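# Feed a steel tube into a cold saw and clamp it

## Task

Take the long steel tube from the low bench rack (between the robot's floor track and the saw's roller row) and set it on the rollers. Slide it through the saw's open vise and beneath the raised blade until it reaches the length stop, which is the tip of the small square bar at the saw's -y end pointing back toward the blade. Tighten the vise firmly on the tube using its hand wheel on the saw's -x side. The stop must still be at its original setting at the end, and the tube must stay clamped, flat, unbent and at rest on the rollers. Cranking the vise so hard that it crushes the tube ends the attempt.

## Robot and tools

ROBOT. Two Doosan arms, left_arm and right_arm, each with a Robotiq 2F-140 gripper and a wrist camera. Each arm stands on its own carriage on one floor track that runs along y at x = 0. left_rail carries left_arm and is always the carriage at larger y; right_rail carries right_arm. These names do not match image sides. Each arm base sits at x = 0, y = its carriage position_m, z = 0.03 m, facing +x. The left gripper's fingers can fold: a part held near the palm may be pulled in, gripped loosely or too hard, and a fingertip pushed into a surface folds easily, so grip with the outer quarter of its pads. The right gripper's fingers are rigid.

FRAME. Results use one scene frame fixed to the table: table top z = 0, +z up, +x the way the arms face, +y to their left, y = 0 at the track's middle. The table starts at x = 0.31 m. Positions are in metres, orientation as a wxyz quaternion, velocities in m/s and rad/s. The gripper's fingers point along its own +z and close along its own y. end_effector_position is the point between the closed pads; fingertips extend about 33 mm past it (9 mm when wide open).

execute_actions(actions, cameras). Runs actions in sequence. Each action may hold "rows" (1 to 15 rows, one per 1/30 s control step), "steps" (1 to 450, default 15, at least the number of rows), "until", and rail commands. Every row is 18 numbers in [-1, 1]: left_arm dx, dy, dz, rx, ry, rz, then left gripper position, force_limit, speed, then the same nine for right_arm. The six pose numbers are an offset, not a pose: they are measured from that arm's Hand target as it stood when the action began, along that Hand target's own axes, and every row of the action counts from that same start. 1.0 equals 0.6 m or 180 degrees; rx, ry, rz form one rotation vector. Repeating an offset in a new action moves further. All zeros re-requests the current Hand target. After the last row the arms keep heading for the last row's target. Ramp offsets gradually (about 0.01 more per row) to avoid jerks. An empty actions list just returns state and images.

Gripper numbers: position +1 is 140 mm open, pads meet near -0.8, -1 closes until blocked. force_limit and speed (both start at +1) set grip force and closing speed; faster closes squeeze harder. Always resend a gripper's current three numbers when you mean to leave it alone, since 0 is itself a command. After closing, object_status 2 means something stopped the fingers while closing (a grip); 3 means the target was reached or the pads met; 0 moving; 1 blocked while opening. position_measured is in counts (3 open, about 230 pads touching).

Rails: inside an action, {"left_rail": {"position_m": y, "speed_m_s": v, "acceleration_factor": a}} sets an absolute track position (left_rail -1.1 to 2 m, right_rail -2 to 1.1 m), speed 0.01 to 1 m/s, factor 0.1 to 1. {"stop": true} brakes it. Then wait with an action like {"steps": 150, "until": {"left_rail": {"position_status": ["!=", "moving"]}}}. Keep the carriages roughly 1 m apart. A drive carries its arm in its current pose, and arm targets ride with the carriage. position_status words: moving, done, stopped, contact_stop, time_out, stopped_with_arm, stopped_for_other_arm, stopped_for_other_carriage; position_answer is taken or not_taken.

move(target, speed, blend, stop_force, zero, blocking, cameras). Drives grippers along straight paths. target is one 18-number row or a list of up to 15 rows, laid out as above; every row is an offset from the same starting Hand targets, in their own axes. speed is m/s (0.002 to 2, default 0.25). blend in m rounds corners of a list. stop_force (10 to 80 N) ends an arm's path on push along its motion; use it slowly, only with the carriage standing, not while rotating the gripper, and leave it out when backing off a contact. blocking=false returns early; then call wait or stop before sending rows. The result adds a move: line (done, off_target, moving, held, fault) and limits (paced, held).

wait(seconds 0 to 10): let time pass holding commands. stop(): brake a running move. zoom_image(camera, region [x0,y0,x1,y1] px, at most 504 square) magnifies the latest image of cam_high, cam_low, cam_bench_left, cam_bench_right, cam_left_wrist or cam_right_wrist (each 672x504). read_manual gives licence texts. finished_scene(scene) ends the current scene by its number and cannot be undone.

RESULT LINES. Joint positions and velocities per arm: rail, then six joints. Hand target is the pose the next offsets start from. Tool commands, Joint torques, Flange force (gripper axes, includes held weight, noisy) and Wrist depth (7x7 grid of distances in front of each wrist camera) help judge contact.

AVOID. Firm contact slightly beyond a target can cause a fault stop: 144 N on any part or a joint torque limit halts the arm for 10 s. Motors overheat when holding loads, stretching out or pushing against the unreachable. Do not let the arms touch each other, do not slam or hit the saw or anything fixed, do not drop the tube or let anything fall off the table (even onto the track), do not twist or lever the gripper hard, do not move the length stop, and wind the vise only enough to clamp, never to crush.

Each tool is called as a command line: name --argument value for each argument, lists and objects as JSON in quotes; but a table of rows of numbers goes row by row, as --pt "numbers of a row", without its own name.

## Session

execute_actions --actions '[]'

Scene clock: 0.00 s.
left_arm: end_effector_position=(+0.6600, +1.6994, +0.4937) position_measured=3 object_status=3 end_effector_quat_wxyz=(+0.000, +1.000, +0.000, +0.000) | right_arm: end_effector_position=(+0.6600, -0.7021, +0.4937) position_measured=3 object_status=3 end_effector_quat_wxyz=(+0.000, +1.000, +0.000, +0.000)
Joint positions: left_arm=[1.7 -0.053 0.164 1.35 0 1.628 1.518] | right_arm=[-0.702 -0.053 0.164 1.35 0 1.628 1.518]
Joint velocities: within noise
Joint torques (N m): no reading
Flange force (N): no reading
Wrist depth (mm): cam_left_wrist=[- - 567 556 - - - / - 598 565 - - - - / - - 675 - - - 630 / - 135 - - - - - / - - 614 - 679 - 104 / - - 730 733 757 - - / - - 778 768 787 - -] | cam_right_wrist=[359 473 573 561 556 563 - / 343 505 - 322 306 - - / 368 386 435 438 385 640 - / - 121 692 - - 147 118 / - 114 - - - - 112 / - - 774 763 738 810 - / - - 816 782 810 884 -]
Hand target: left_arm +0.6600, +1.6994, +0.4937; +0.000, +1.000, +0.000, +0.000 | right_arm +0.6600, -0.7021, +0.4937; +0.000, +1.000, +0.000, +0.000
Tool commands: left_gripper/position=+1.0 left_gripper/force_limit=+1.0 left_gripper/speed=+1.0 right_gripper/position=+1.0 right_gripper/force_limit=+1.0 right_gripper/speed=+1.0
left_rail: position_m=1.700 position_status=done
right_rail: position_m=-0.702 position_status=done

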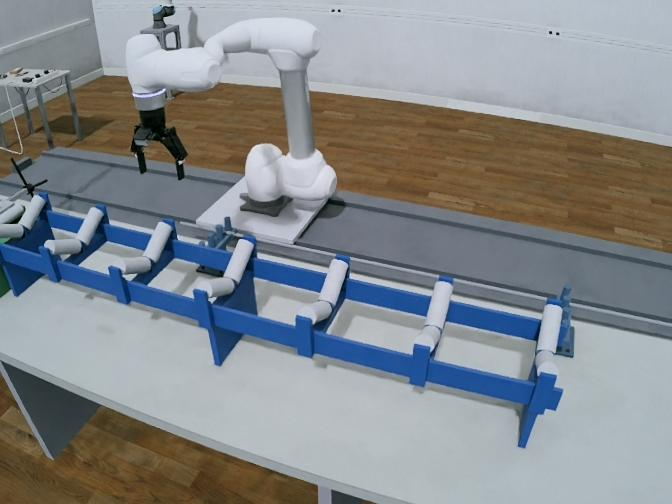

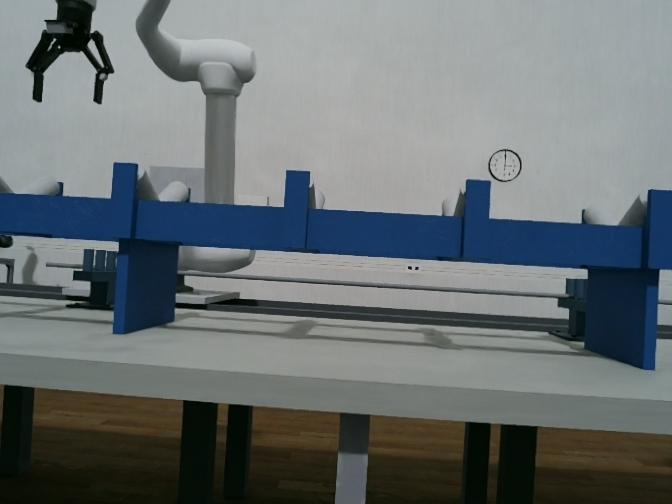

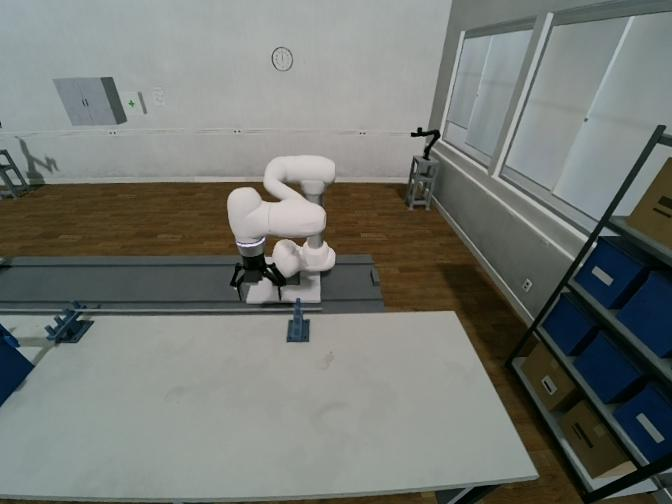

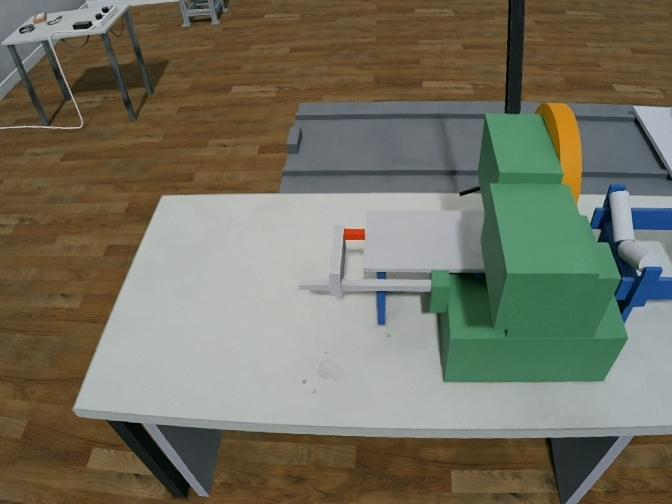

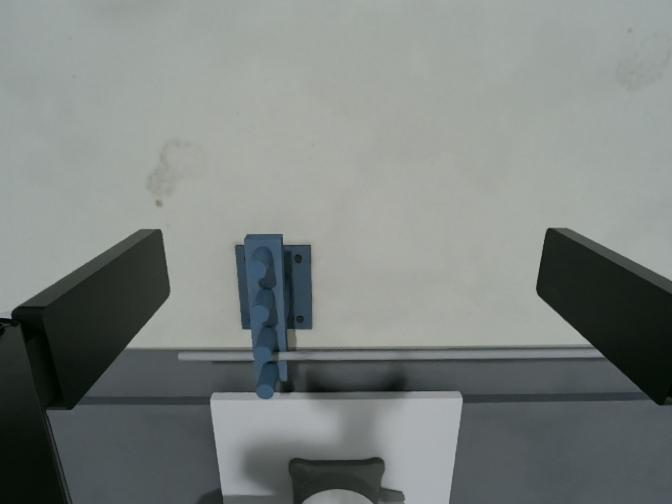

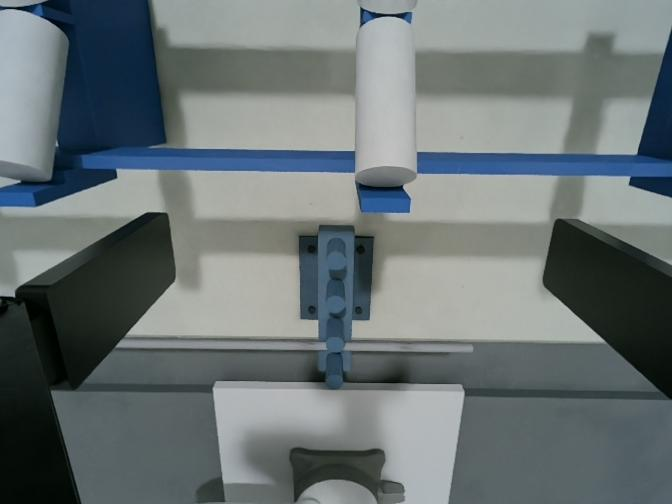

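zoom_image --camera "cam_right_wrist" --region '[280, 200, 500, 400]'

zoom_image --camera "cam_left_wrist" --region '[170, 200, 390, 400]'

zoom_image --camera "cam_bench_right" --region '[280, 80, 672, 400]'

zoom_image --camera "cam_high" --region '[0, 140, 336, 392]'

zoom_image --camera "cam_high" --region '[336, 200, 672, 452]'

Scaled by 2.291 from the camera's 672x504 image, which has a finer 960x720 frame.

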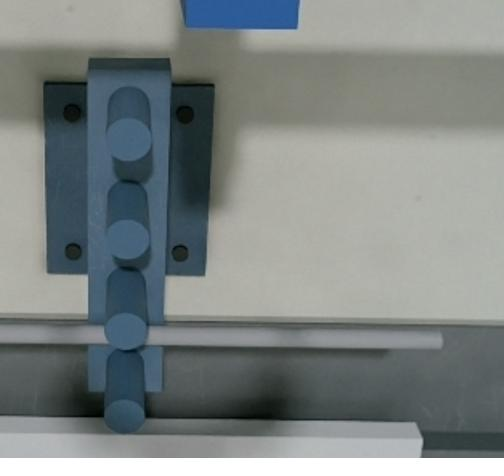

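Scaled by 2.291 from the camera's 672x504 image, which has a finer 960x720 frame.

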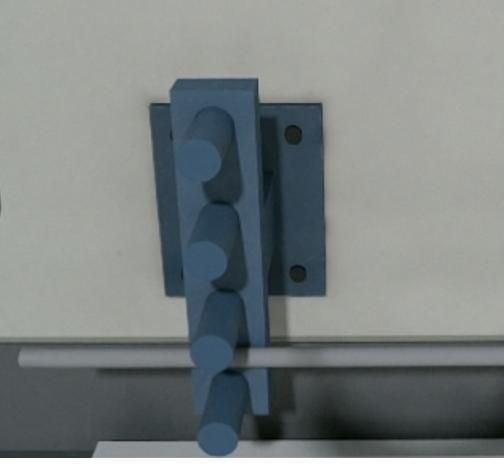

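Scaled by 1.286 from the camera's 672x504 image, which has a finer 960x720 frame.

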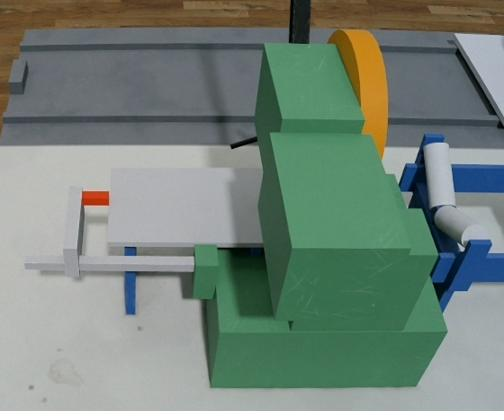

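Scaled by 1.500 from the camera's 672x504 image, which has a finer 960x720 frame.

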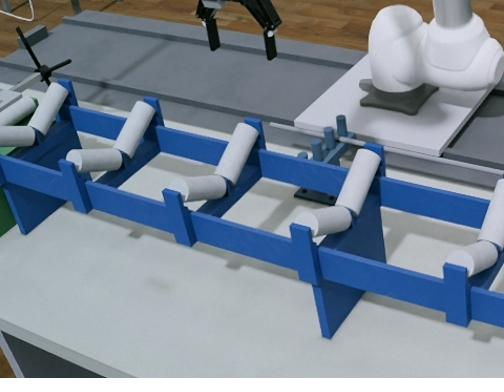

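Scaled by 1.500 from the camera's 672x504 image, which has a finer 960x720 frame.

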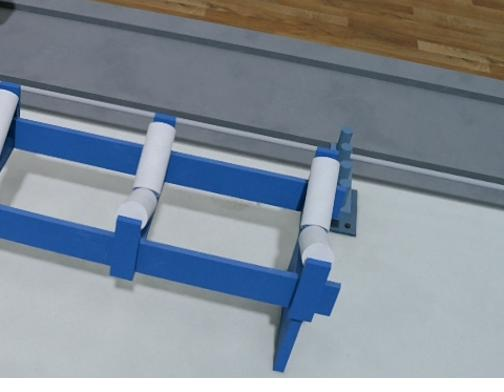

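move --target '[0,0,0,0,0,0,1,1,1,-0.4,0,-0.45,0,0.28,0,1,1,1]' --cameras '["cam_right_wrist","cam_bench_right"]'

execute_actions --actions '[{"right_rail":{"position_m":-1.2},"steps":200,"until":{"right_rail":{"position_status":["!=","moving"]}}}]' --cameras '["cam_right_wrist","cam_bench_right","cam_high"]'

Scene clock: 4.17 s.
left_arm: end_effector_position=(+0.6600, +1.6994, +0.4937) position_measured=3 object_status=3 end_effector_quat_wxyz=(+0.000, +1.000, +0.000, +0.000) | right_arm: end_effector_position=(+0.4200, -0.7021, +0.7636) position_measured=3 object_status=3 end_effector_quat_wxyz=(+0.000, +0.905, +0.000, +0.426)
Joint positions: left_arm=[1.7 -0.053 0.164 1.35 0 1.628 1.518] | right_arm=[-0.702 -0.215 -0.562 1.632 0.177 1.209 1.369]
Joint torques (N m): left_arm=[-4.91 -59.1 -44.17 4.16 0.16 0.28] | right_arm=[-0.32 15.23 -38.11 4.12 -1.71 -0.52]
Flange force (N): left_arm=[-3.8 -7.3 3.8] | right_arm=[0.0 0.0 0.0]
Wrist depth (mm): cam_left_wrist=[556 - - - - - - / - 582 - - 588 - 612 / 623 - - - 635 626 - / - 144 - 675 663 657 - / - 133 - - - - 104 / - - 733 757 745 - - / - - 752 762 798 - -] | cam_right_wrist=[2857 2821 2857 2971 3052 2932 2932 / 2532 2532 2532 2561 2591 2591 2504 / 881 917 906 860 877 860 884 / - 132 835 735 1131 148 131 / - 122 902 712 - - 112 / - - 825 - 881 860 847 / - - - - - - -]
Hand target: left_arm +0.6600, +1.6994, +0.4937; +0.000, +1.000, +0.000, +0.000 | right_arm +0.4200, -0.7021, +0.7637; +0.000, +0.905, +0.000, +0.426
Off the commanded pose: left_arm 0.000 m, 0 deg | right_arm 0.000 m, 0 deg.
left_rail: position_m=1.700 position_status=done
right_rail: position_m=-0.702 position_status=done
move: done
Images, in order (width x height): cam_bench_right 672x504, cam_right_wrist 672x504.

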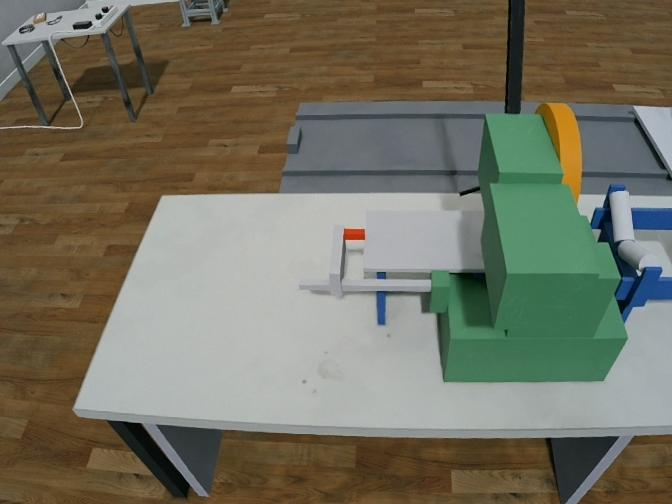

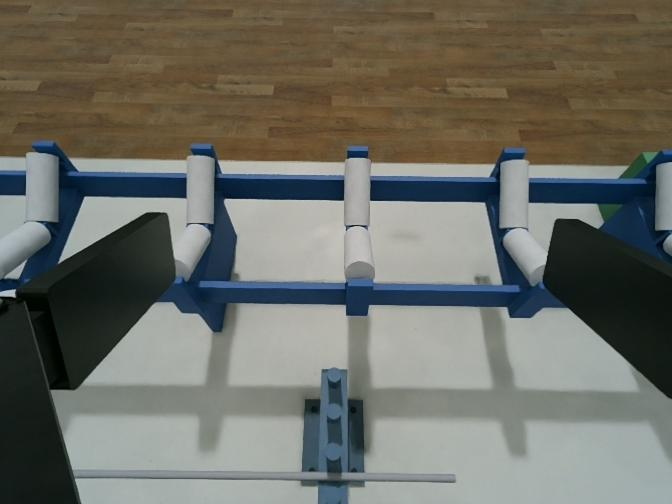

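Scene clock: 6.33 s.
left_arm: end_effector_position=(+0.6600, +1.6994, +0.4937) position_measured=3 object_status=3 end_effector_quat_wxyz=(+0.000, +1.000, +0.000, +0.000) | right_arm: end_effector_position=(+0.4200, -1.2005, +0.7636) position_measured=3 object_status=3 end_effector_quat_wxyz=(+0.000, +0.905, +0.000, +0.426)
Joint positions: left_arm=[1.7 -0.053 0.164 1.35 0 1.628 1.518] | right_arm=[-1.2 -0.215 -0.562 1.632 0.177 1.209 1.369]
Joint torques (N m): left_arm=[-4.61 -59.08 -44.11 4.12 0.11 0.28] | right_arm=[0.08 15.58 -38.18 4.04 -1.73 -0.55]
Flange force (N): left_arm=[-3.7 -6.5 3.6] | right_arm=[0.0 0.0 0.0]
Wrist depth (mm): cam_left_wrist=[- 587 555 566 - - - / - 590 614 - 588 604 - / 616 - - - 607 - - / - 144 681 - - - - / - 125 - - 696 - 104 / - - 718 770 723 - - / - - 778 765 792 - -] | cam_right_wrist=[2932 2932 2932 2932 2971 2932 - / 2591 2561 2561 2561 2591 888 - / 917 888 881 1211 899 828 570 / - 132 776 - 787 148 131 / - 115 796 928 - - 112 / - - - 884 - - - / - - - - 810 - -]
Hand target: left_arm +0.6600, +1.6994, +0.4937; +0.000, +1.000, +0.000, +0.000 | right_arm +0.4200, -1.2005, +0.7637; +0.000, +0.905, +0.000, +0.426
Tool commands: left_gripper/position=+1.0 left_gripper/force_limit=+1.0 left_gripper/speed=+1.0 right_gripper/position=+1.0 right_gripper/force_limit=+1.0 right_gripper/speed=+1.0
Off the commanded pose: left_arm 0.000 m, 0 deg | right_arm 0.000 m, 0 deg.
left_rail: position_m=1.700 position_status=done
right_rail: position_m=-1.200 position_status=done
Images, in order (width x height): cam_high 672x504, cam_bench_right 672x504, cam_right_wrist 672x504.

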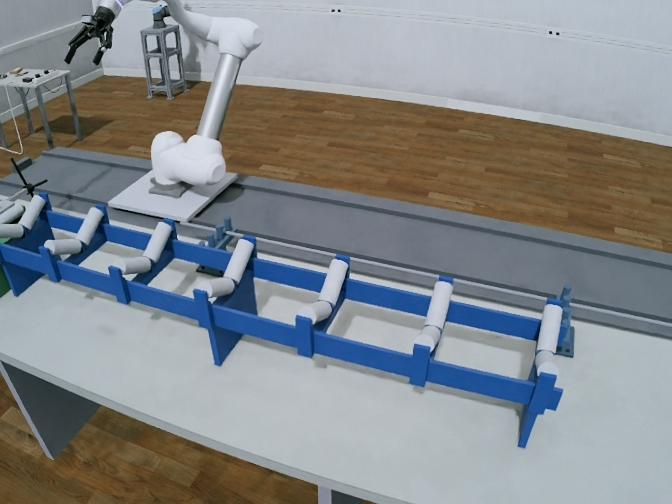

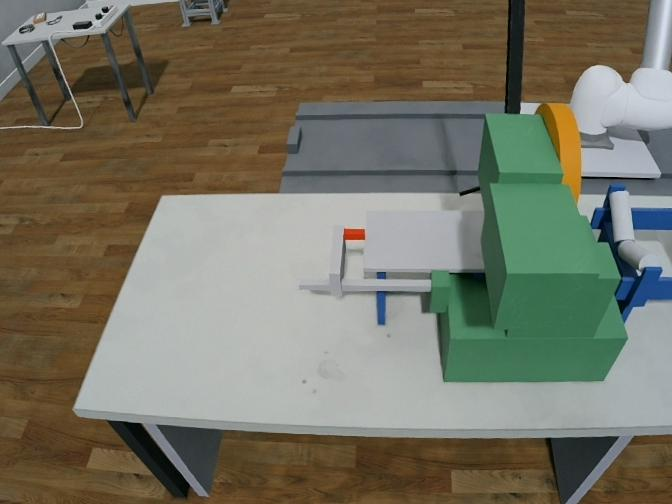

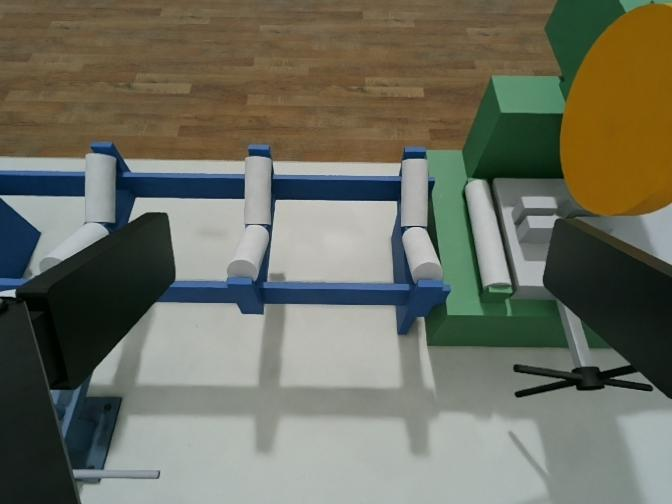

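move --target '[0,0,0,0,0,0,1,1,1,-0.127,0,-0.154,0,0,0,-1,-1,1]' --cameras '[]'

execute_actions --actions '[{"right_rail":{"position_m":-1.5},"steps":200,"until":{"right_rail":{"position_status":["!=","moving"]}}}]' --cameras '["cam_right_wrist","cam_bench_right","cam_high"]'

Scene clock: 8.30 s.
left_arm: end_effector_position=(+0.6600, +1.6994, +0.4937) position_measured=3 object_status=3 end_effector_quat_wxyz=(+0.000, +1.000, +0.000, +0.000) | right_arm: end_effector_position=(+0.3008, -1.2000, +0.7640) position_measured=235 object_status=3 end_effector_quat_wxyz=(+0.003, +0.905, -0.001, +0.425)
Joint positions: left_arm=[1.7 -0.053 0.164 1.35 0 1.628 1.518] | right_arm=[-1.2 -0.827 -0.739 1.665 0.597 1.536 0.942]
Joint torques (N m): left_arm=[-4.48 -58.98 -44.16 4.12 0.11 0.29] | right_arm=[-0.73 35.23 -33.33 4.09 -1.35 -0.61]
Flange force (N): left_arm=[-3.9 -6.6 3.7] | right_arm=[0.0 0.0 0.0]
Wrist depth (mm): cam_left_wrist=[- - - 560 - - 591 / 575 601 - - - - 590 / 590 - - - - 659 635 / 685 644 665 - - - - / - 144 - 679 - 700 104 / - - 705 712 733 - - / - - 768 768 787 - -] | cam_right_wrist=[2857 2821 2971 2971 2971 835 631 / 2504 2504 2504 2532 2622 819 616 / 969 944 857 1155 857 819 831 / 1032 1032 895 114 802 802 965 / - - - - - - 990 / - - - - - - - / - - - - - - -]
Hand target: left_arm +0.6600, +1.6994, +0.4937; +0.000, +1.000, +0.000, +0.000 | right_arm +0.3002, -1.2005, +0.7638; +0.000, +0.905, +0.000, +0.426
Off the commanded pose: left_arm 0.000 m, 0 deg | right_arm 0.001 m, 0 deg.
left_rail: position_m=1.700 position_status=done
right_rail: position_m=-1.200 position_status=done
move: done
No camera images: "cameras" was empty.

Scene clock: 10.03 s.
left_arm: end_effector_position=(+0.6600, +1.6994, +0.4937) position_measured=3 object_status=3 end_effector_quat_wxyz=(+0.000, +1.000, +0.000, +0.000) | right_arm: end_effector_position=(+0.3002, -1.5005, +0.7638) position_measured=235 object_status=3 end_effector_quat_wxyz=(+0.000, +0.905, +0.000, +0.426)
Joint positions: left_arm=[1.7 -0.053 0.164 1.35 0 1.628 1.518] | right_arm=[-1.5 -0.913 -0.742 1.667 0.656 1.578 0.886]
Joint torques (N m): left_arm=[-4.61 -58.63 -44.1 4.11 0.11 0.31] | right_arm=[-0.09 35.75 -33.02 4.03 -1.3 -0.67]
Flange force (N): left_arm=[-4.4 -6.7 3.6] | right_arm=[0.0 0.0 0.0]
Wrist depth (mm): cam_left_wrist=[- - - - - 572 599 / - - - - - - 585 / 614 - 630 - - - 639 / - - - - 675 - - / - - 618 - - - 104 / - 859 735 735 740 - - / - - 801 762 789 - -] | cam_right_wrist=[2894 2932 2971 2971 567 2785 3052 / 2532 2591 2653 899 - 2857 2591 / 973 965 1061 854 825 844 813 / 774 822 748 114 763 1032 - / 1008 - - - - - 956 / - - - - - - - / - - - - - - -]
Hand target: left_arm +0.6600, +1.6994, +0.4937; +0.000, +1.000, +0.000, +0.000 | right_arm +0.3002, -1.5005, +0.7638; +0.000, +0.905, +0.000, +0.426
Tool commands: left_gripper/position=+1.0 left_gripper/force_limit=+1.0 left_gripper/speed=+1.0 right_gripper/position=-1.0 right_gripper/force_limit=-1.0 right_gripper/speed=+1.0
Off the commanded pose: left_arm 0.000 m, 0 deg | right_arm 0.000 m, 0 deg.
left_rail: position_m=1.700 position_status=done
right_rail: position_m=-1.500 position_status=done
Images, in order (width x height): cam_high 672x504, cam_bench_right 672x504, cam_right_wrist 672x504.

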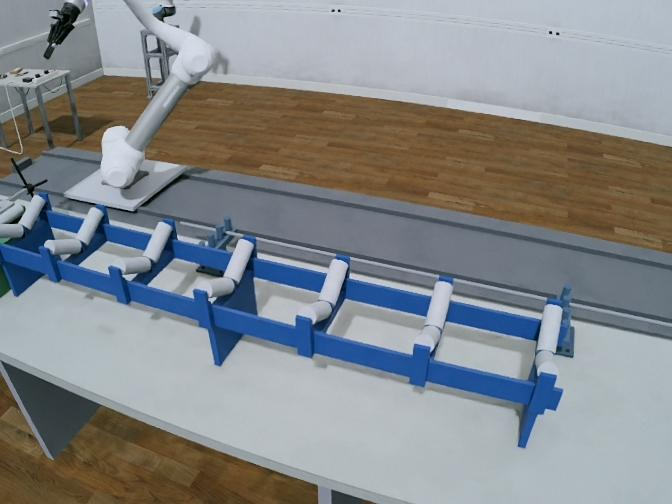

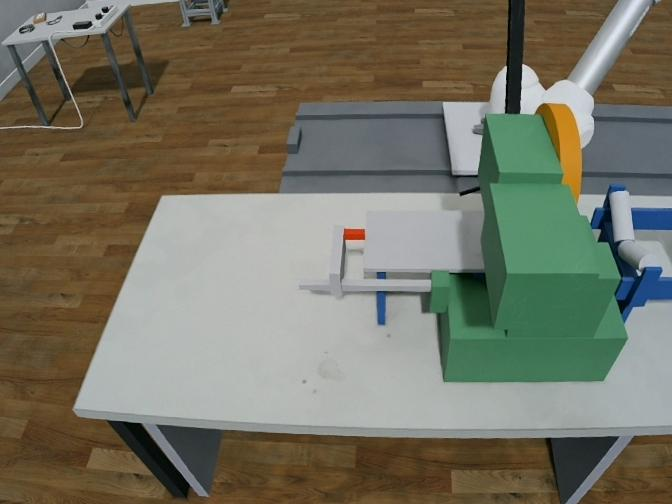

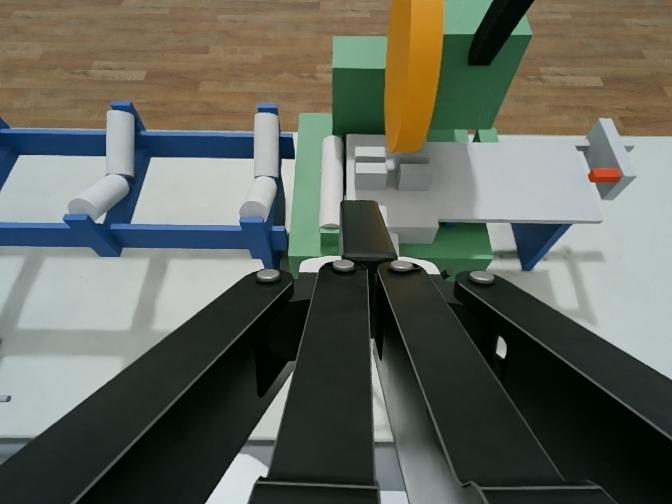

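zoom_image --camera "cam_right_wrist" --region '[290, 90, 650, 280]'

execute_actions --actions '[{"right_rail":{"position_m":-1.95},"steps":250,"until":{"right_rail":{"position_status":["!=","moving"]}}}]' --cameras '["cam_right_wrist","cam_bench_right"]'

zoom_image --camera "cam_right_wrist" --region '[100, 90, 560, 300]'

Scaled by 1.400 from the camera's 672x504 image, which has a finer 960x720 frame.

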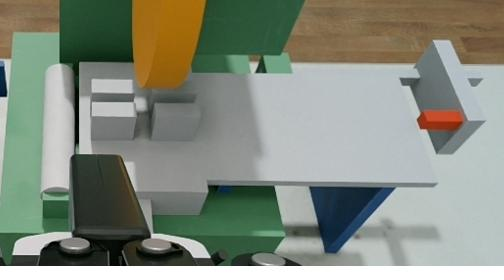

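Scene clock: 12.27 s.
left_arm: end_effector_position=(+0.6600, +1.6994, +0.4937) position_measured=3 object_status=3 end_effector_quat_wxyz=(+0.000, +1.000, +0.000, +0.000) | right_arm: end_effector_position=(+0.3002, -1.9505, +0.7638) position_measured=235 object_status=3 end_effector_quat_wxyz=(+0.000, +0.905, +0.000, +0.426)
Joint positions: left_arm=[1.7 -0.053 0.164 1.35 0 1.628 1.518] | right_arm=[-1.95 -0.914 -0.742 1.667 0.656 1.578 0.886]
Joint torques (N m): left_arm=[-4.68 -59 -44.05 4.08 0.13 0.27] | right_arm=[0.06 36.43 -32.81 3.97 -1.29 -0.63]
Flange force (N): left_arm=[-3.6 -6.6 3.6] | right_arm=[0.0 0.0 0.0]
Wrist depth (mm): cam_left_wrist=[- - - 553 - - - / 595 - - - - - 604 / 661 642 630 655 635 635 - / - 145 - - - - - / - 133 - - 690 606 104 / - - 737 742 752 - - / - - 773 760 806 - -] | cam_right_wrist=[2396 553 2932 2971 3011 2932 2971 / 917 612 2785 2561 2274 2591 2532 / 881 804 835 841 - - 2653 / 857 761 802 114 1041 - - / - - - - - - - / - - - - - - - / - - - - - - -]
Hand target: left_arm +0.6600, +1.6994, +0.4937; +0.000, +1.000, +0.000, +0.000 | right_arm +0.3002, -1.9505, +0.7638; +0.000, +0.905, +0.000, +0.426
Tool commands: left_gripper/position=+1.0 left_gripper/force_limit=+1.0 left_gripper/speed=+1.0 right_gripper/position=-1.0 right_gripper/force_limit=-1.0 right_gripper/speed=+1.0
Off the commanded pose: left_arm 0.000 m, 0 deg | right_arm 0.000 m, 0 deg.
left_rail: position_m=1.700 position_status=done
right_rail: position_m=-1.950 position_status=done
Images, in order (width x height): cam_bench_right 672x504, cam_right_wrist 672x504.

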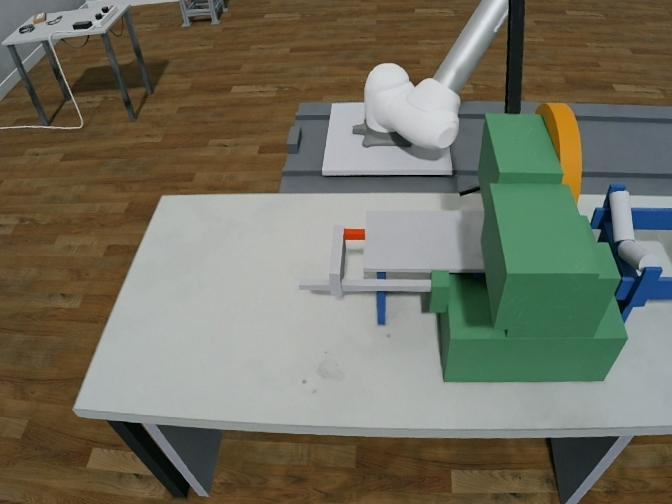

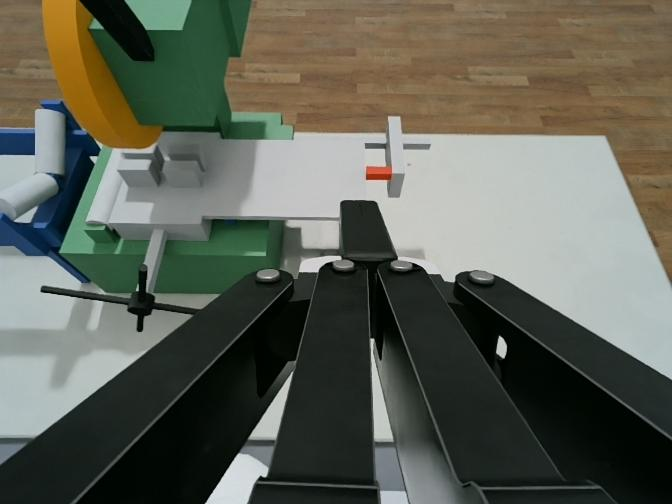

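Scaled by 1.096 from the camera's 672x504 image, which has a finer 960x720 frame.

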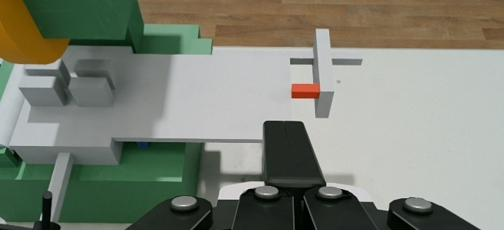

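execute_actions --actions '[{"right_rail":{"position_m":-0.4},"left_rail":{"position_m":1.4},"steps":300,"until":{"right_rail":{"position_status":["!=","moving"]}}}]' --cameras '[]'

move --target '[0,0,0,0,0,0,1,1,1,-0.069,0,0.598,0,-0.28,0,1,0,1]' --cameras '[]'

move --target '[-0.4,0,0.1,0,0,-0.5,1,1,1,-0.2,0,0.15,0,0,-0.5,1,0,1]'

Scene clock: 18.90 s.
left_arm: end_effector_position=(+0.6600, +1.3995, +0.4937) position_measured=3 object_status=3 end_effector_quat_wxyz=(+0.000, +1.000, +0.000, +0.000) | right_arm: end_effector_position=(+0.3002, -0.4006, +0.7638) position_measured=235 object_status=3 end_effector_quat_wxyz=(+0.000, +0.905, +0.000, +0.426)
Joint positions: left_arm=[1.4 -0.053 0.164 1.35 0 1.628 1.518] | right_arm=[-0.4 -0.914 -0.742 1.667 0.656 1.578 0.886]
Joint torques (N m): left_arm=[-4.45 -58.97 -44.03 4.09 0.12 0.27] | right_arm=[-0.2 35.79 -32.82 4.03 -1.28 -0.59]
Flange force (N): left_arm=[-3.5 -5.8 3.6] | right_arm=[0.0 0.0 0.0]
Wrist depth (mm): cam_left_wrist=[- - 553 - - - - / - 581 569 - 598 644 - / - - - - 635 630 - / - 135 - 752 - - - / - 125 - 707 - 712 104 / - - 760 745 742 - 103 / - - 798 762 778 - -] | cam_right_wrist=[3011 2932 2971 2971 2932 2932 2971 / 2504 2449 2591 2561 2591 2622 2561 / 870 999 851 854 1125 1149 932 / 799 956 877 114 1051 851 835 / - - - - - 97 - / - - - - - - - / - - - - - - -]
Hand target: left_arm +0.6600, +1.3995, +0.4937; +0.000, +1.000, +0.000, +0.000 | right_arm +0.3002, -0.4006, +0.7638; +0.000, +0.905, +0.000, +0.426
Tool commands: left_gripper/position=+1.0 left_gripper/force_limit=+1.0 left_gripper/speed=+1.0 right_gripper/position=-1.0 right_gripper/force_limit=-1.0 right_gripper/speed=+1.0
Off the commanded pose: left_arm 0.000 m, 0 deg | right_arm 0.000 m, 0 deg.
left_rail: position_m=1.400 position_status=done
right_rail: position_m=-0.400 position_status=done
No camera images: "cameras" was empty.

Scene clock: 21.10 s.
left_arm: end_effector_position=(+0.6600, +1.3995, +0.4937) position_measured=3 object_status=3 end_effector_quat_wxyz=(+0.000, +1.000, +0.000, +0.000) | right_arm: end_effector_position=(+0.5502, -0.4005, +0.5033) position_measured=3 object_status=3 end_effector_quat_wxyz=(+0.000, +1.000, +0.000, +0.000)
Joint positions: left_arm=[1.4 -0.053 0.164 1.35 0 1.628 1.518] | right_arm=[-0.4 -0.064 -0.014 1.525 0 1.63 1.507]
Joint torques (N m): left_arm=[-4.74 -59.03 -44.21 4.1 0.1 0.28] | right_arm=[0.06 -40.62 -41.62 4.2 0.34 -0.52]
Flange force (N): left_arm=[-3.7 -6.2 3.9] | right_arm=[0.7 -0.6 -0.5]
Wrist depth (mm): cam_left_wrist=[- - - - 585 - - / - 576 - - - 614 635 / 621 - - - 639 - - / - 135 644 712 - - 663 / - 125 673 705 745 - 104 / - - 752 750 752 - - / - - 784 768 770 - -] | cam_right_wrist=[371 546 554 320 317 391 - / - - - - - 637 - / - 655 - 604 - - 642 / - 129 - - 692 148 118 / - 130 703 723 719 731 112 / - 763 766 748 768 - - / - 631 612 628 816 847 -]
Hand target: left_arm +0.6600, +1.3995, +0.4937; +0.000, +1.000, +0.000, +0.000 | right_arm +0.5503, -0.4005, +0.5032; +0.000, +1.000, +0.000, +0.000
Off the commanded pose: left_arm 0.000 m, 0 deg | right_arm 0.000 m, 0 deg.
left_rail: position_m=1.400 position_status=done
right_rail: position_m=-0.400 position_status=done
move: done
No camera images: "cameras" was empty.

Scene clock: 24.70 s.
left_arm: end_effector_position=(+0.4200, +1.3995, +0.4336) position_measured=3 object_status=3 end_effector_quat_wxyz=(+0.000, +0.707, +0.707, +0.000) | right_arm: end_effector_position=(+0.4303, -0.4005, +0.4132) position_measured=3 object_status=3 end_effector_quat_wxyz=(+0.000, +0.707, +0.707, +0.000)
Joint positions: left_arm=[1.4 -0.083 -0.228 1.835 0 1.535 -0.083] | right_arm=[-0.4 -0.081 -0.209 1.857 0 1.493 -0.081]
Joint torques (N m): left_arm=[-4.51 -19.13 -44.17 4.13 0.16 0.28] | right_arm=[0.17 -21.67 -41.36 4.28 0.39 -0.57]
Flange force (N): left_arm=[10.2 -0.7 3.6] | right_arm=[0.9 3.0 -0.7]
Wrist depth (mm): cam_left_wrist=[480 480 - 512 - - - / 499 514 - 547 525 532 558 / 519 538 - - - - 573 / 555 560 - - - - 595 / - 134 - - 671 - 104 / - - - - - - - / - - - - - - -] | cam_right_wrist=[468 465 516 - - 491 - / 482 492 531 - - 531 312 / 512 524 543 - - 492 324 / 546 132 590 - 583 148 131 / - 121 - - - 644 112 / - 721 - 543 - 410 368 / - 785 810 731 - 463 465]
Hand target: left_arm +0.4200, +1.3995, +0.4337; +0.000, +0.707, +0.707, +0.000 | right_arm +0.4303, -0.4005, +0.4132; +0.000, +0.707, +0.707, +0.000
Off the commanded pose: left_arm 0.000 m, 0 deg | right_arm 0.000 m, 0 deg.
left_rail: position_m=1.400 position_status=done
right_rail: position_m=-0.400 position_status=done
move: done

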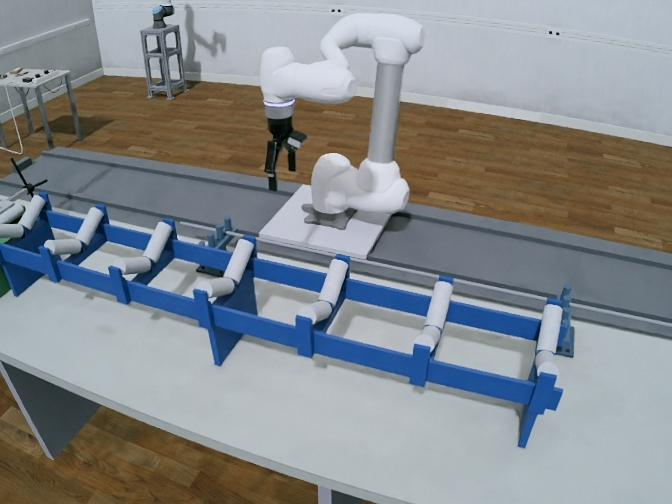

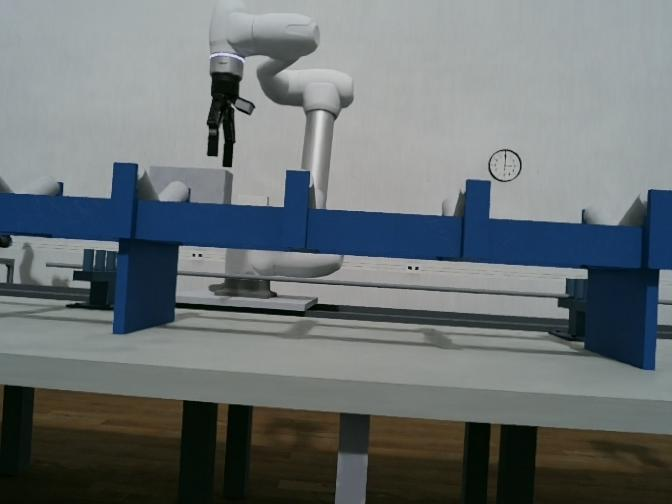

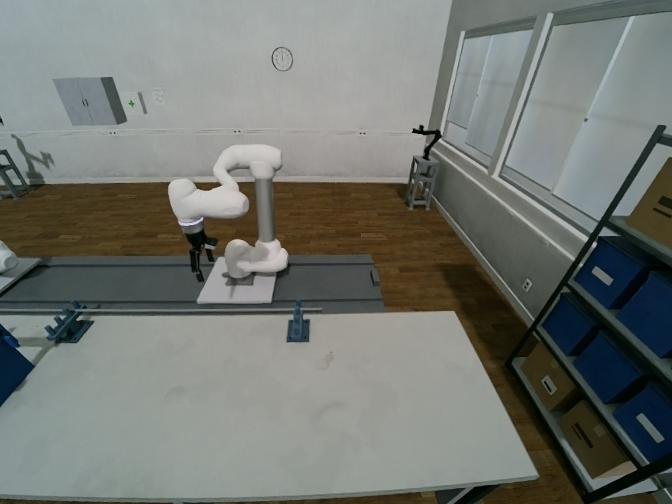

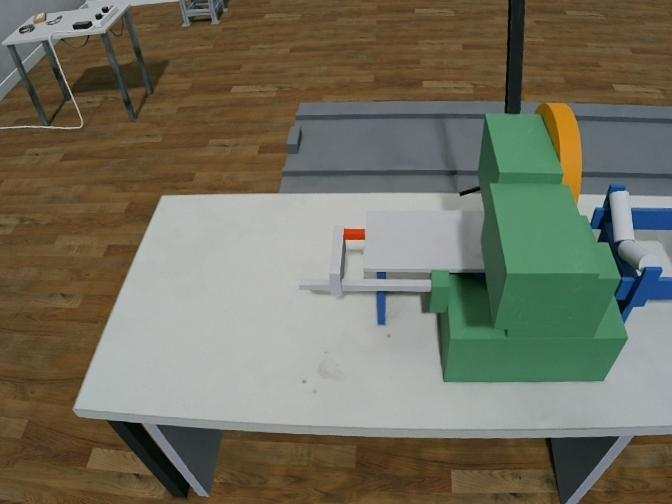

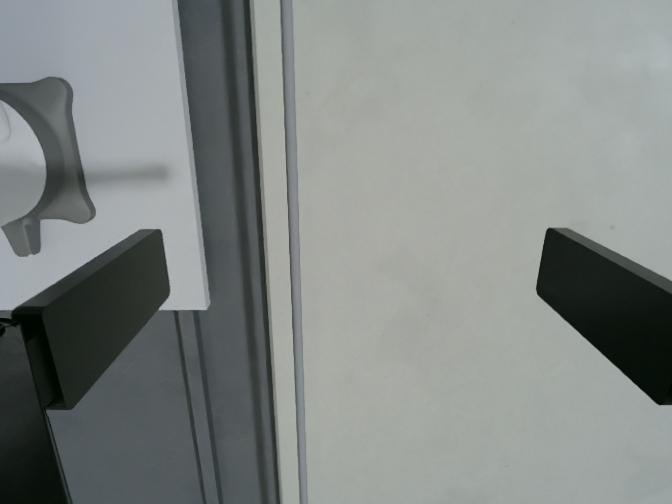

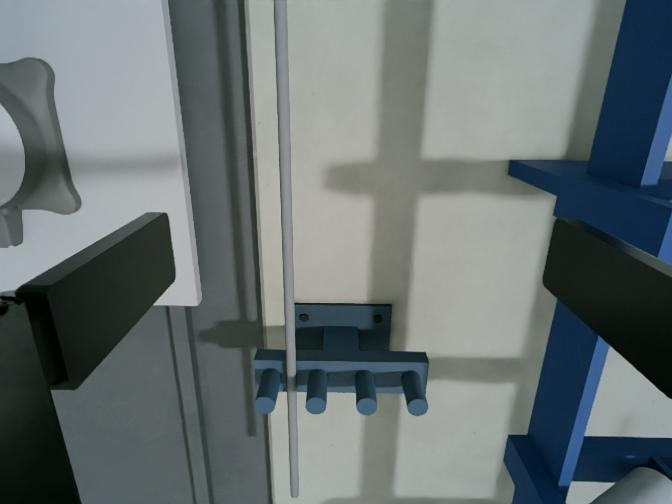

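execute_actions --actions '[{"right_rail":{"position_m":-0.1},"steps":300,"until":{"right_rail":{"position_status":["!=","moving"]}}}]' --cameras '[]'

move --target '[0,-0.1,0.25,0,0,0,0.3,1,1,0,-0.117,0.23,0,0,0,0.3,0,1]' --cameras '["cam_low","cam_left_wrist","cam_right_wrist"]'

zoom_image --camera "cam_low" --region '[0, 200, 336, 350]'

Scene clock: 27.00 s.
left_arm: end_effector_position=(+0.4200, +1.3995, +0.4337) position_measured=3 object_status=3 end_effector_quat_wxyz=(+0.000, +0.707, +0.707, +0.000) | right_arm: end_effector_position=(+0.4303, -0.1006, +0.4132) position_measured=3 object_status=3 end_effector_quat_wxyz=(+0.000, +0.707, +0.707, +0.000)
Joint positions: left_arm=[1.4 -0.083 -0.228 1.835 0 1.535 -0.083] | right_arm=[-0.1 -0.082 -0.209 1.857 0 1.493 -0.081]
Joint torques (N m): left_arm=[-4.51 -19.29 -44.1 4.16 0.19 0.24] | right_arm=[-0.13 -21.65 -41.61 4.26 0.32 -0.59]
Flange force (N): left_arm=[10.1 -0.3 3.4] | right_arm=[1.9 2.5 -0.1]
Wrist depth (mm): cam_left_wrist=[480 479 - - - - 521 / 498 513 - - - - - / 514 538 - - - 566 612 / 556 559 541 570 - 151 604 / - 134 - 596 - - 104 / - - - 688 698 705 - / - - - - 747 - -] | cam_right_wrist=[468 467 - 499 - - 302 / 484 497 - - - - 313 / 512 526 - 588 - 542 311 / 546 132 - 560 - 147 131 / - 114 - - - - 112 / - - 714 - - 533 384 / - 758 - - 733 450 464]
Hand target: left_arm +0.4200, +1.3995, +0.4337; +0.000, +0.707, +0.707, +0.000 | right_arm +0.4303, -0.1006, +0.4132; +0.000, +0.707, +0.707, +0.000
Tool commands: left_gripper/position=+1.0 left_gripper/force_limit=+1.0 left_gripper/speed=+1.0 right_gripper/position=+1.0 right_gripper/force_limit=+0.0 right_gripper/speed=+1.0
Off the commanded pose: left_arm 0.000 m, 0 deg | right_arm 0.000 m, 0 deg.
left_rail: position_m=1.400 position_status=done
right_rail: position_m=-0.100 position_status=done
No camera images: "cameras" was empty.

Scene clock: 28.10 s.
left_arm: end_effector_position=(+0.3600, +1.3994, +0.2837) position_measured=91 object_status=3 end_effector_quat_wxyz=(+0.000, +0.707, +0.707, +0.000) | right_arm: end_effector_position=(+0.3601, -0.1005, +0.2753) position_measured=91 object_status=3 end_effector_quat_wxyz=(+0.000, +0.707, +0.707, +0.000)
Joint positions: left_arm=[1.4 -0.097 -0.29 2.152 0 1.28 -0.097] | right_arm=[-0.1 -0.097 -0.285 2.164 0 1.262 -0.097]
Joint torques (N m): left_arm=[-4.57 -11.03 -42.99 3.98 0.16 0.27] | right_arm=[-0.52 -12.28 -39.81 4.12 0.34 -0.55]
Flange force (N): left_arm=[11.4 -0.9 4.1] | right_arm=[3.1 3.2 0.7]
Wrist depth (mm): cam_left_wrist=[345 344 382 366 381 - - / 364 362 402 398 397 402 - / 381 385 425 400 413 - 414 / 411 406 150 - - 120 - / - - - 460 481 - - / - - - - 513 - - / - - - 555 - - -] | cam_right_wrist=[340 340 384 361 - - - / 361 361 399 - - - 391 / 379 384 440 - 407 407 - / 410 404 153 - - 134 438 / - - 487 483 - 108 - / - - - 522 - - - / - - - 550 - - -]
Hand target: left_arm +0.3600, +1.3995, +0.2837; +0.000, +0.707, +0.707, +0.000 | right_arm +0.3601, -0.1005, +0.2752; +0.000, +0.707, +0.707, +0.000
Off the commanded pose: left_arm 0.000 m, 0 deg | right_arm 0.000 m, 0 deg.
left_rail: position_m=1.400 position_status=done
right_rail: position_m=-0.100 position_status=done
move: done
Images, in order (width x height): cam_low 672x504, cam_left_wrist 672x504, cam_right_wrist 672x504.

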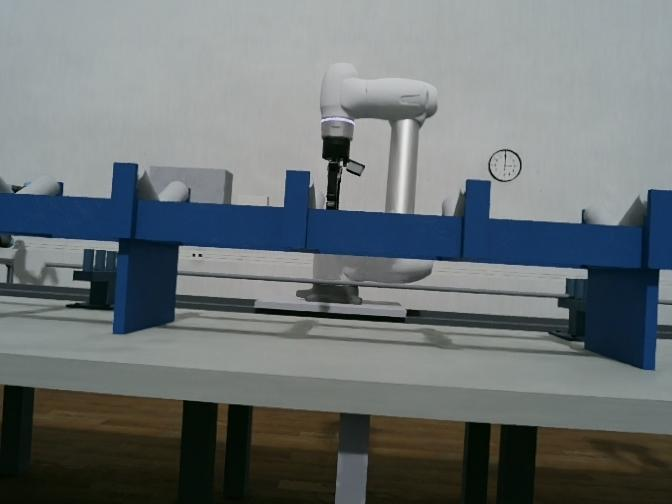

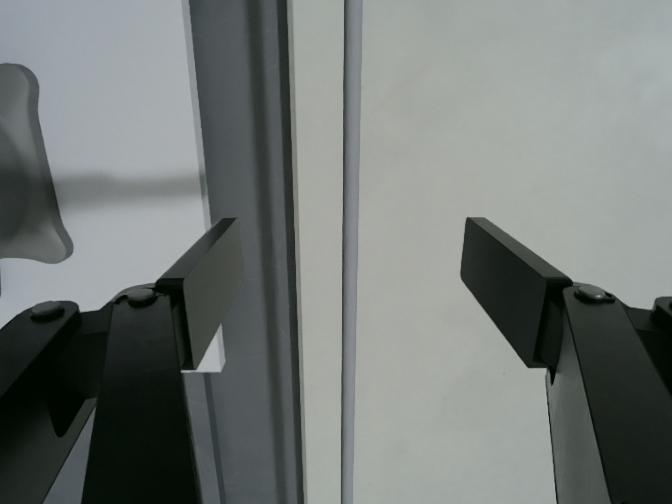

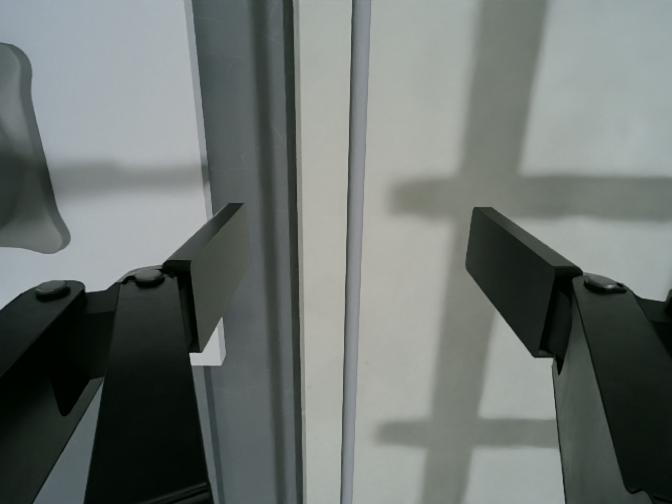

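Scaled by 1.500 from the camera's 672x504 image, which has a finer 960x720 frame.

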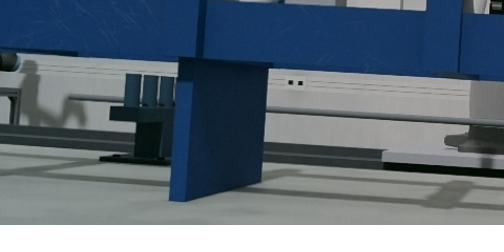

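move --target '[0,0.013,0.14,0,0,0,0.3,1,1,0,0.013,0.125,0,0,0,0.3,0,1]' --cameras '["cam_low","cam_left_wrist","cam_right_wrist"]' --speed 0.15

zoom_image --camera "cam_low" --region '[200, 200, 452, 350]'

Scene clock: 29.80 s.
left_arm: end_effector_position=(+0.3678, +1.3995, +0.1997) position_measured=91 object_status=3 end_effector_quat_wxyz=(+0.000, +0.707, +0.707, +0.000) | right_arm: end_effector_position=(+0.3679, -0.1005, +0.2003) position_measured=91 object_status=3 end_effector_quat_wxyz=(+0.000, +0.707, +0.707, +0.000)
Joint positions: left_arm=[1.4 -0.095 -0.212 2.26 0 1.094 -0.095] | right_arm=[-0.1 -0.095 -0.213 2.259 0 1.096 -0.095]
Joint torques (N m): left_arm=[-4.48 -15.75 -39.36 3.68 0.14 0.27] | right_arm=[-0.2 -17.03 -36.98 3.73 0.32 -0.6]
Flange force (N): left_arm=[11.2 -0.8 2.7] | right_arm=[2.3 3.8 1.3]
Wrist depth (mm): cam_left_wrist=[269 274 - 303 297 298 299 / 285 291 322 320 - 316 317 / 302 304 359 - 342 339 328 / 320 316 161 356 354 142 - / - - 126 - - - - / - - 419 394 - - - / - - - 431 - - -] | cam_right_wrist=[273 281 314 206 - - - / 289 294 329 - - - 317 / 307 310 368 - 334 - - / 327 322 153 - - 134 - / - - 401 397 388 107 - / - - 433 414 - - - / - - - - - - -]
Hand target: left_arm +0.3678, +1.3995, +0.1997; +0.000, +0.707, +0.707, +0.000 | right_arm +0.3679, -0.1005, +0.2002; +0.000, +0.707, +0.707, +0.000
Off the commanded pose: left_arm 0.000 m, 0 deg | right_arm 0.000 m, 0 deg.
left_rail: position_m=1.400 position_status=done
right_rail: position_m=-0.100 position_status=done
move: done
Images, in order (width x height): cam_low 672x504, cam_left_wrist 672x504, cam_right_wrist 672x504.

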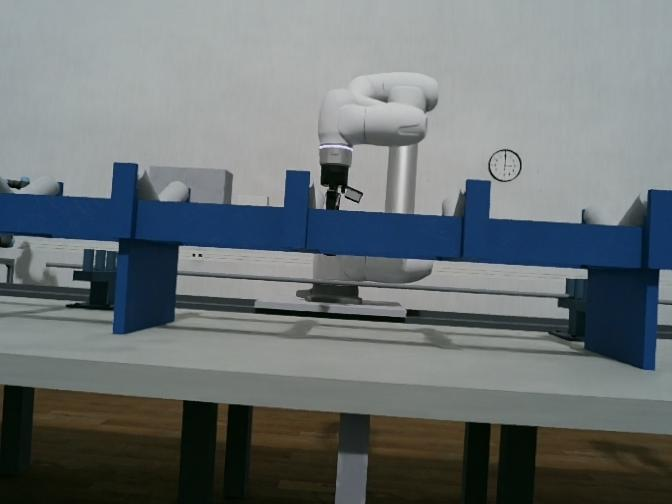

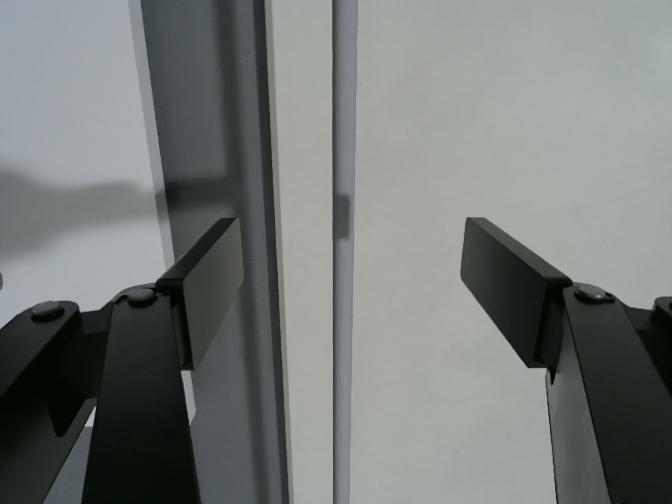

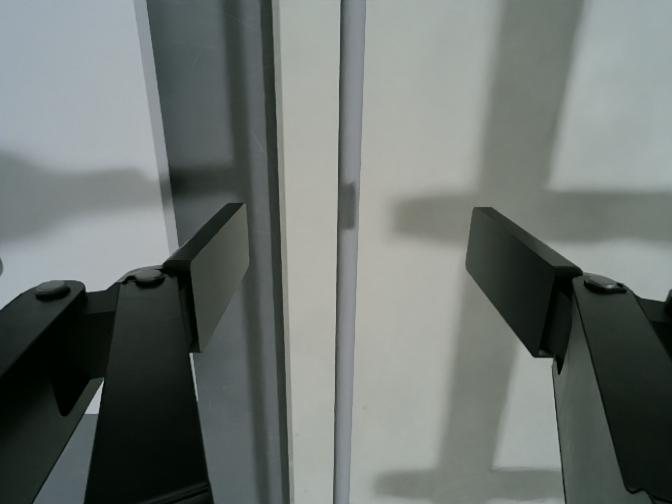

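Scaled by 2.000 from the camera's 672x504 image, which has a finer 960x720 frame.

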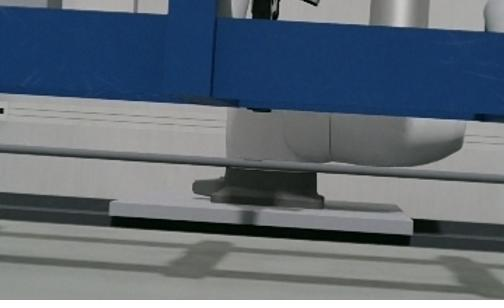

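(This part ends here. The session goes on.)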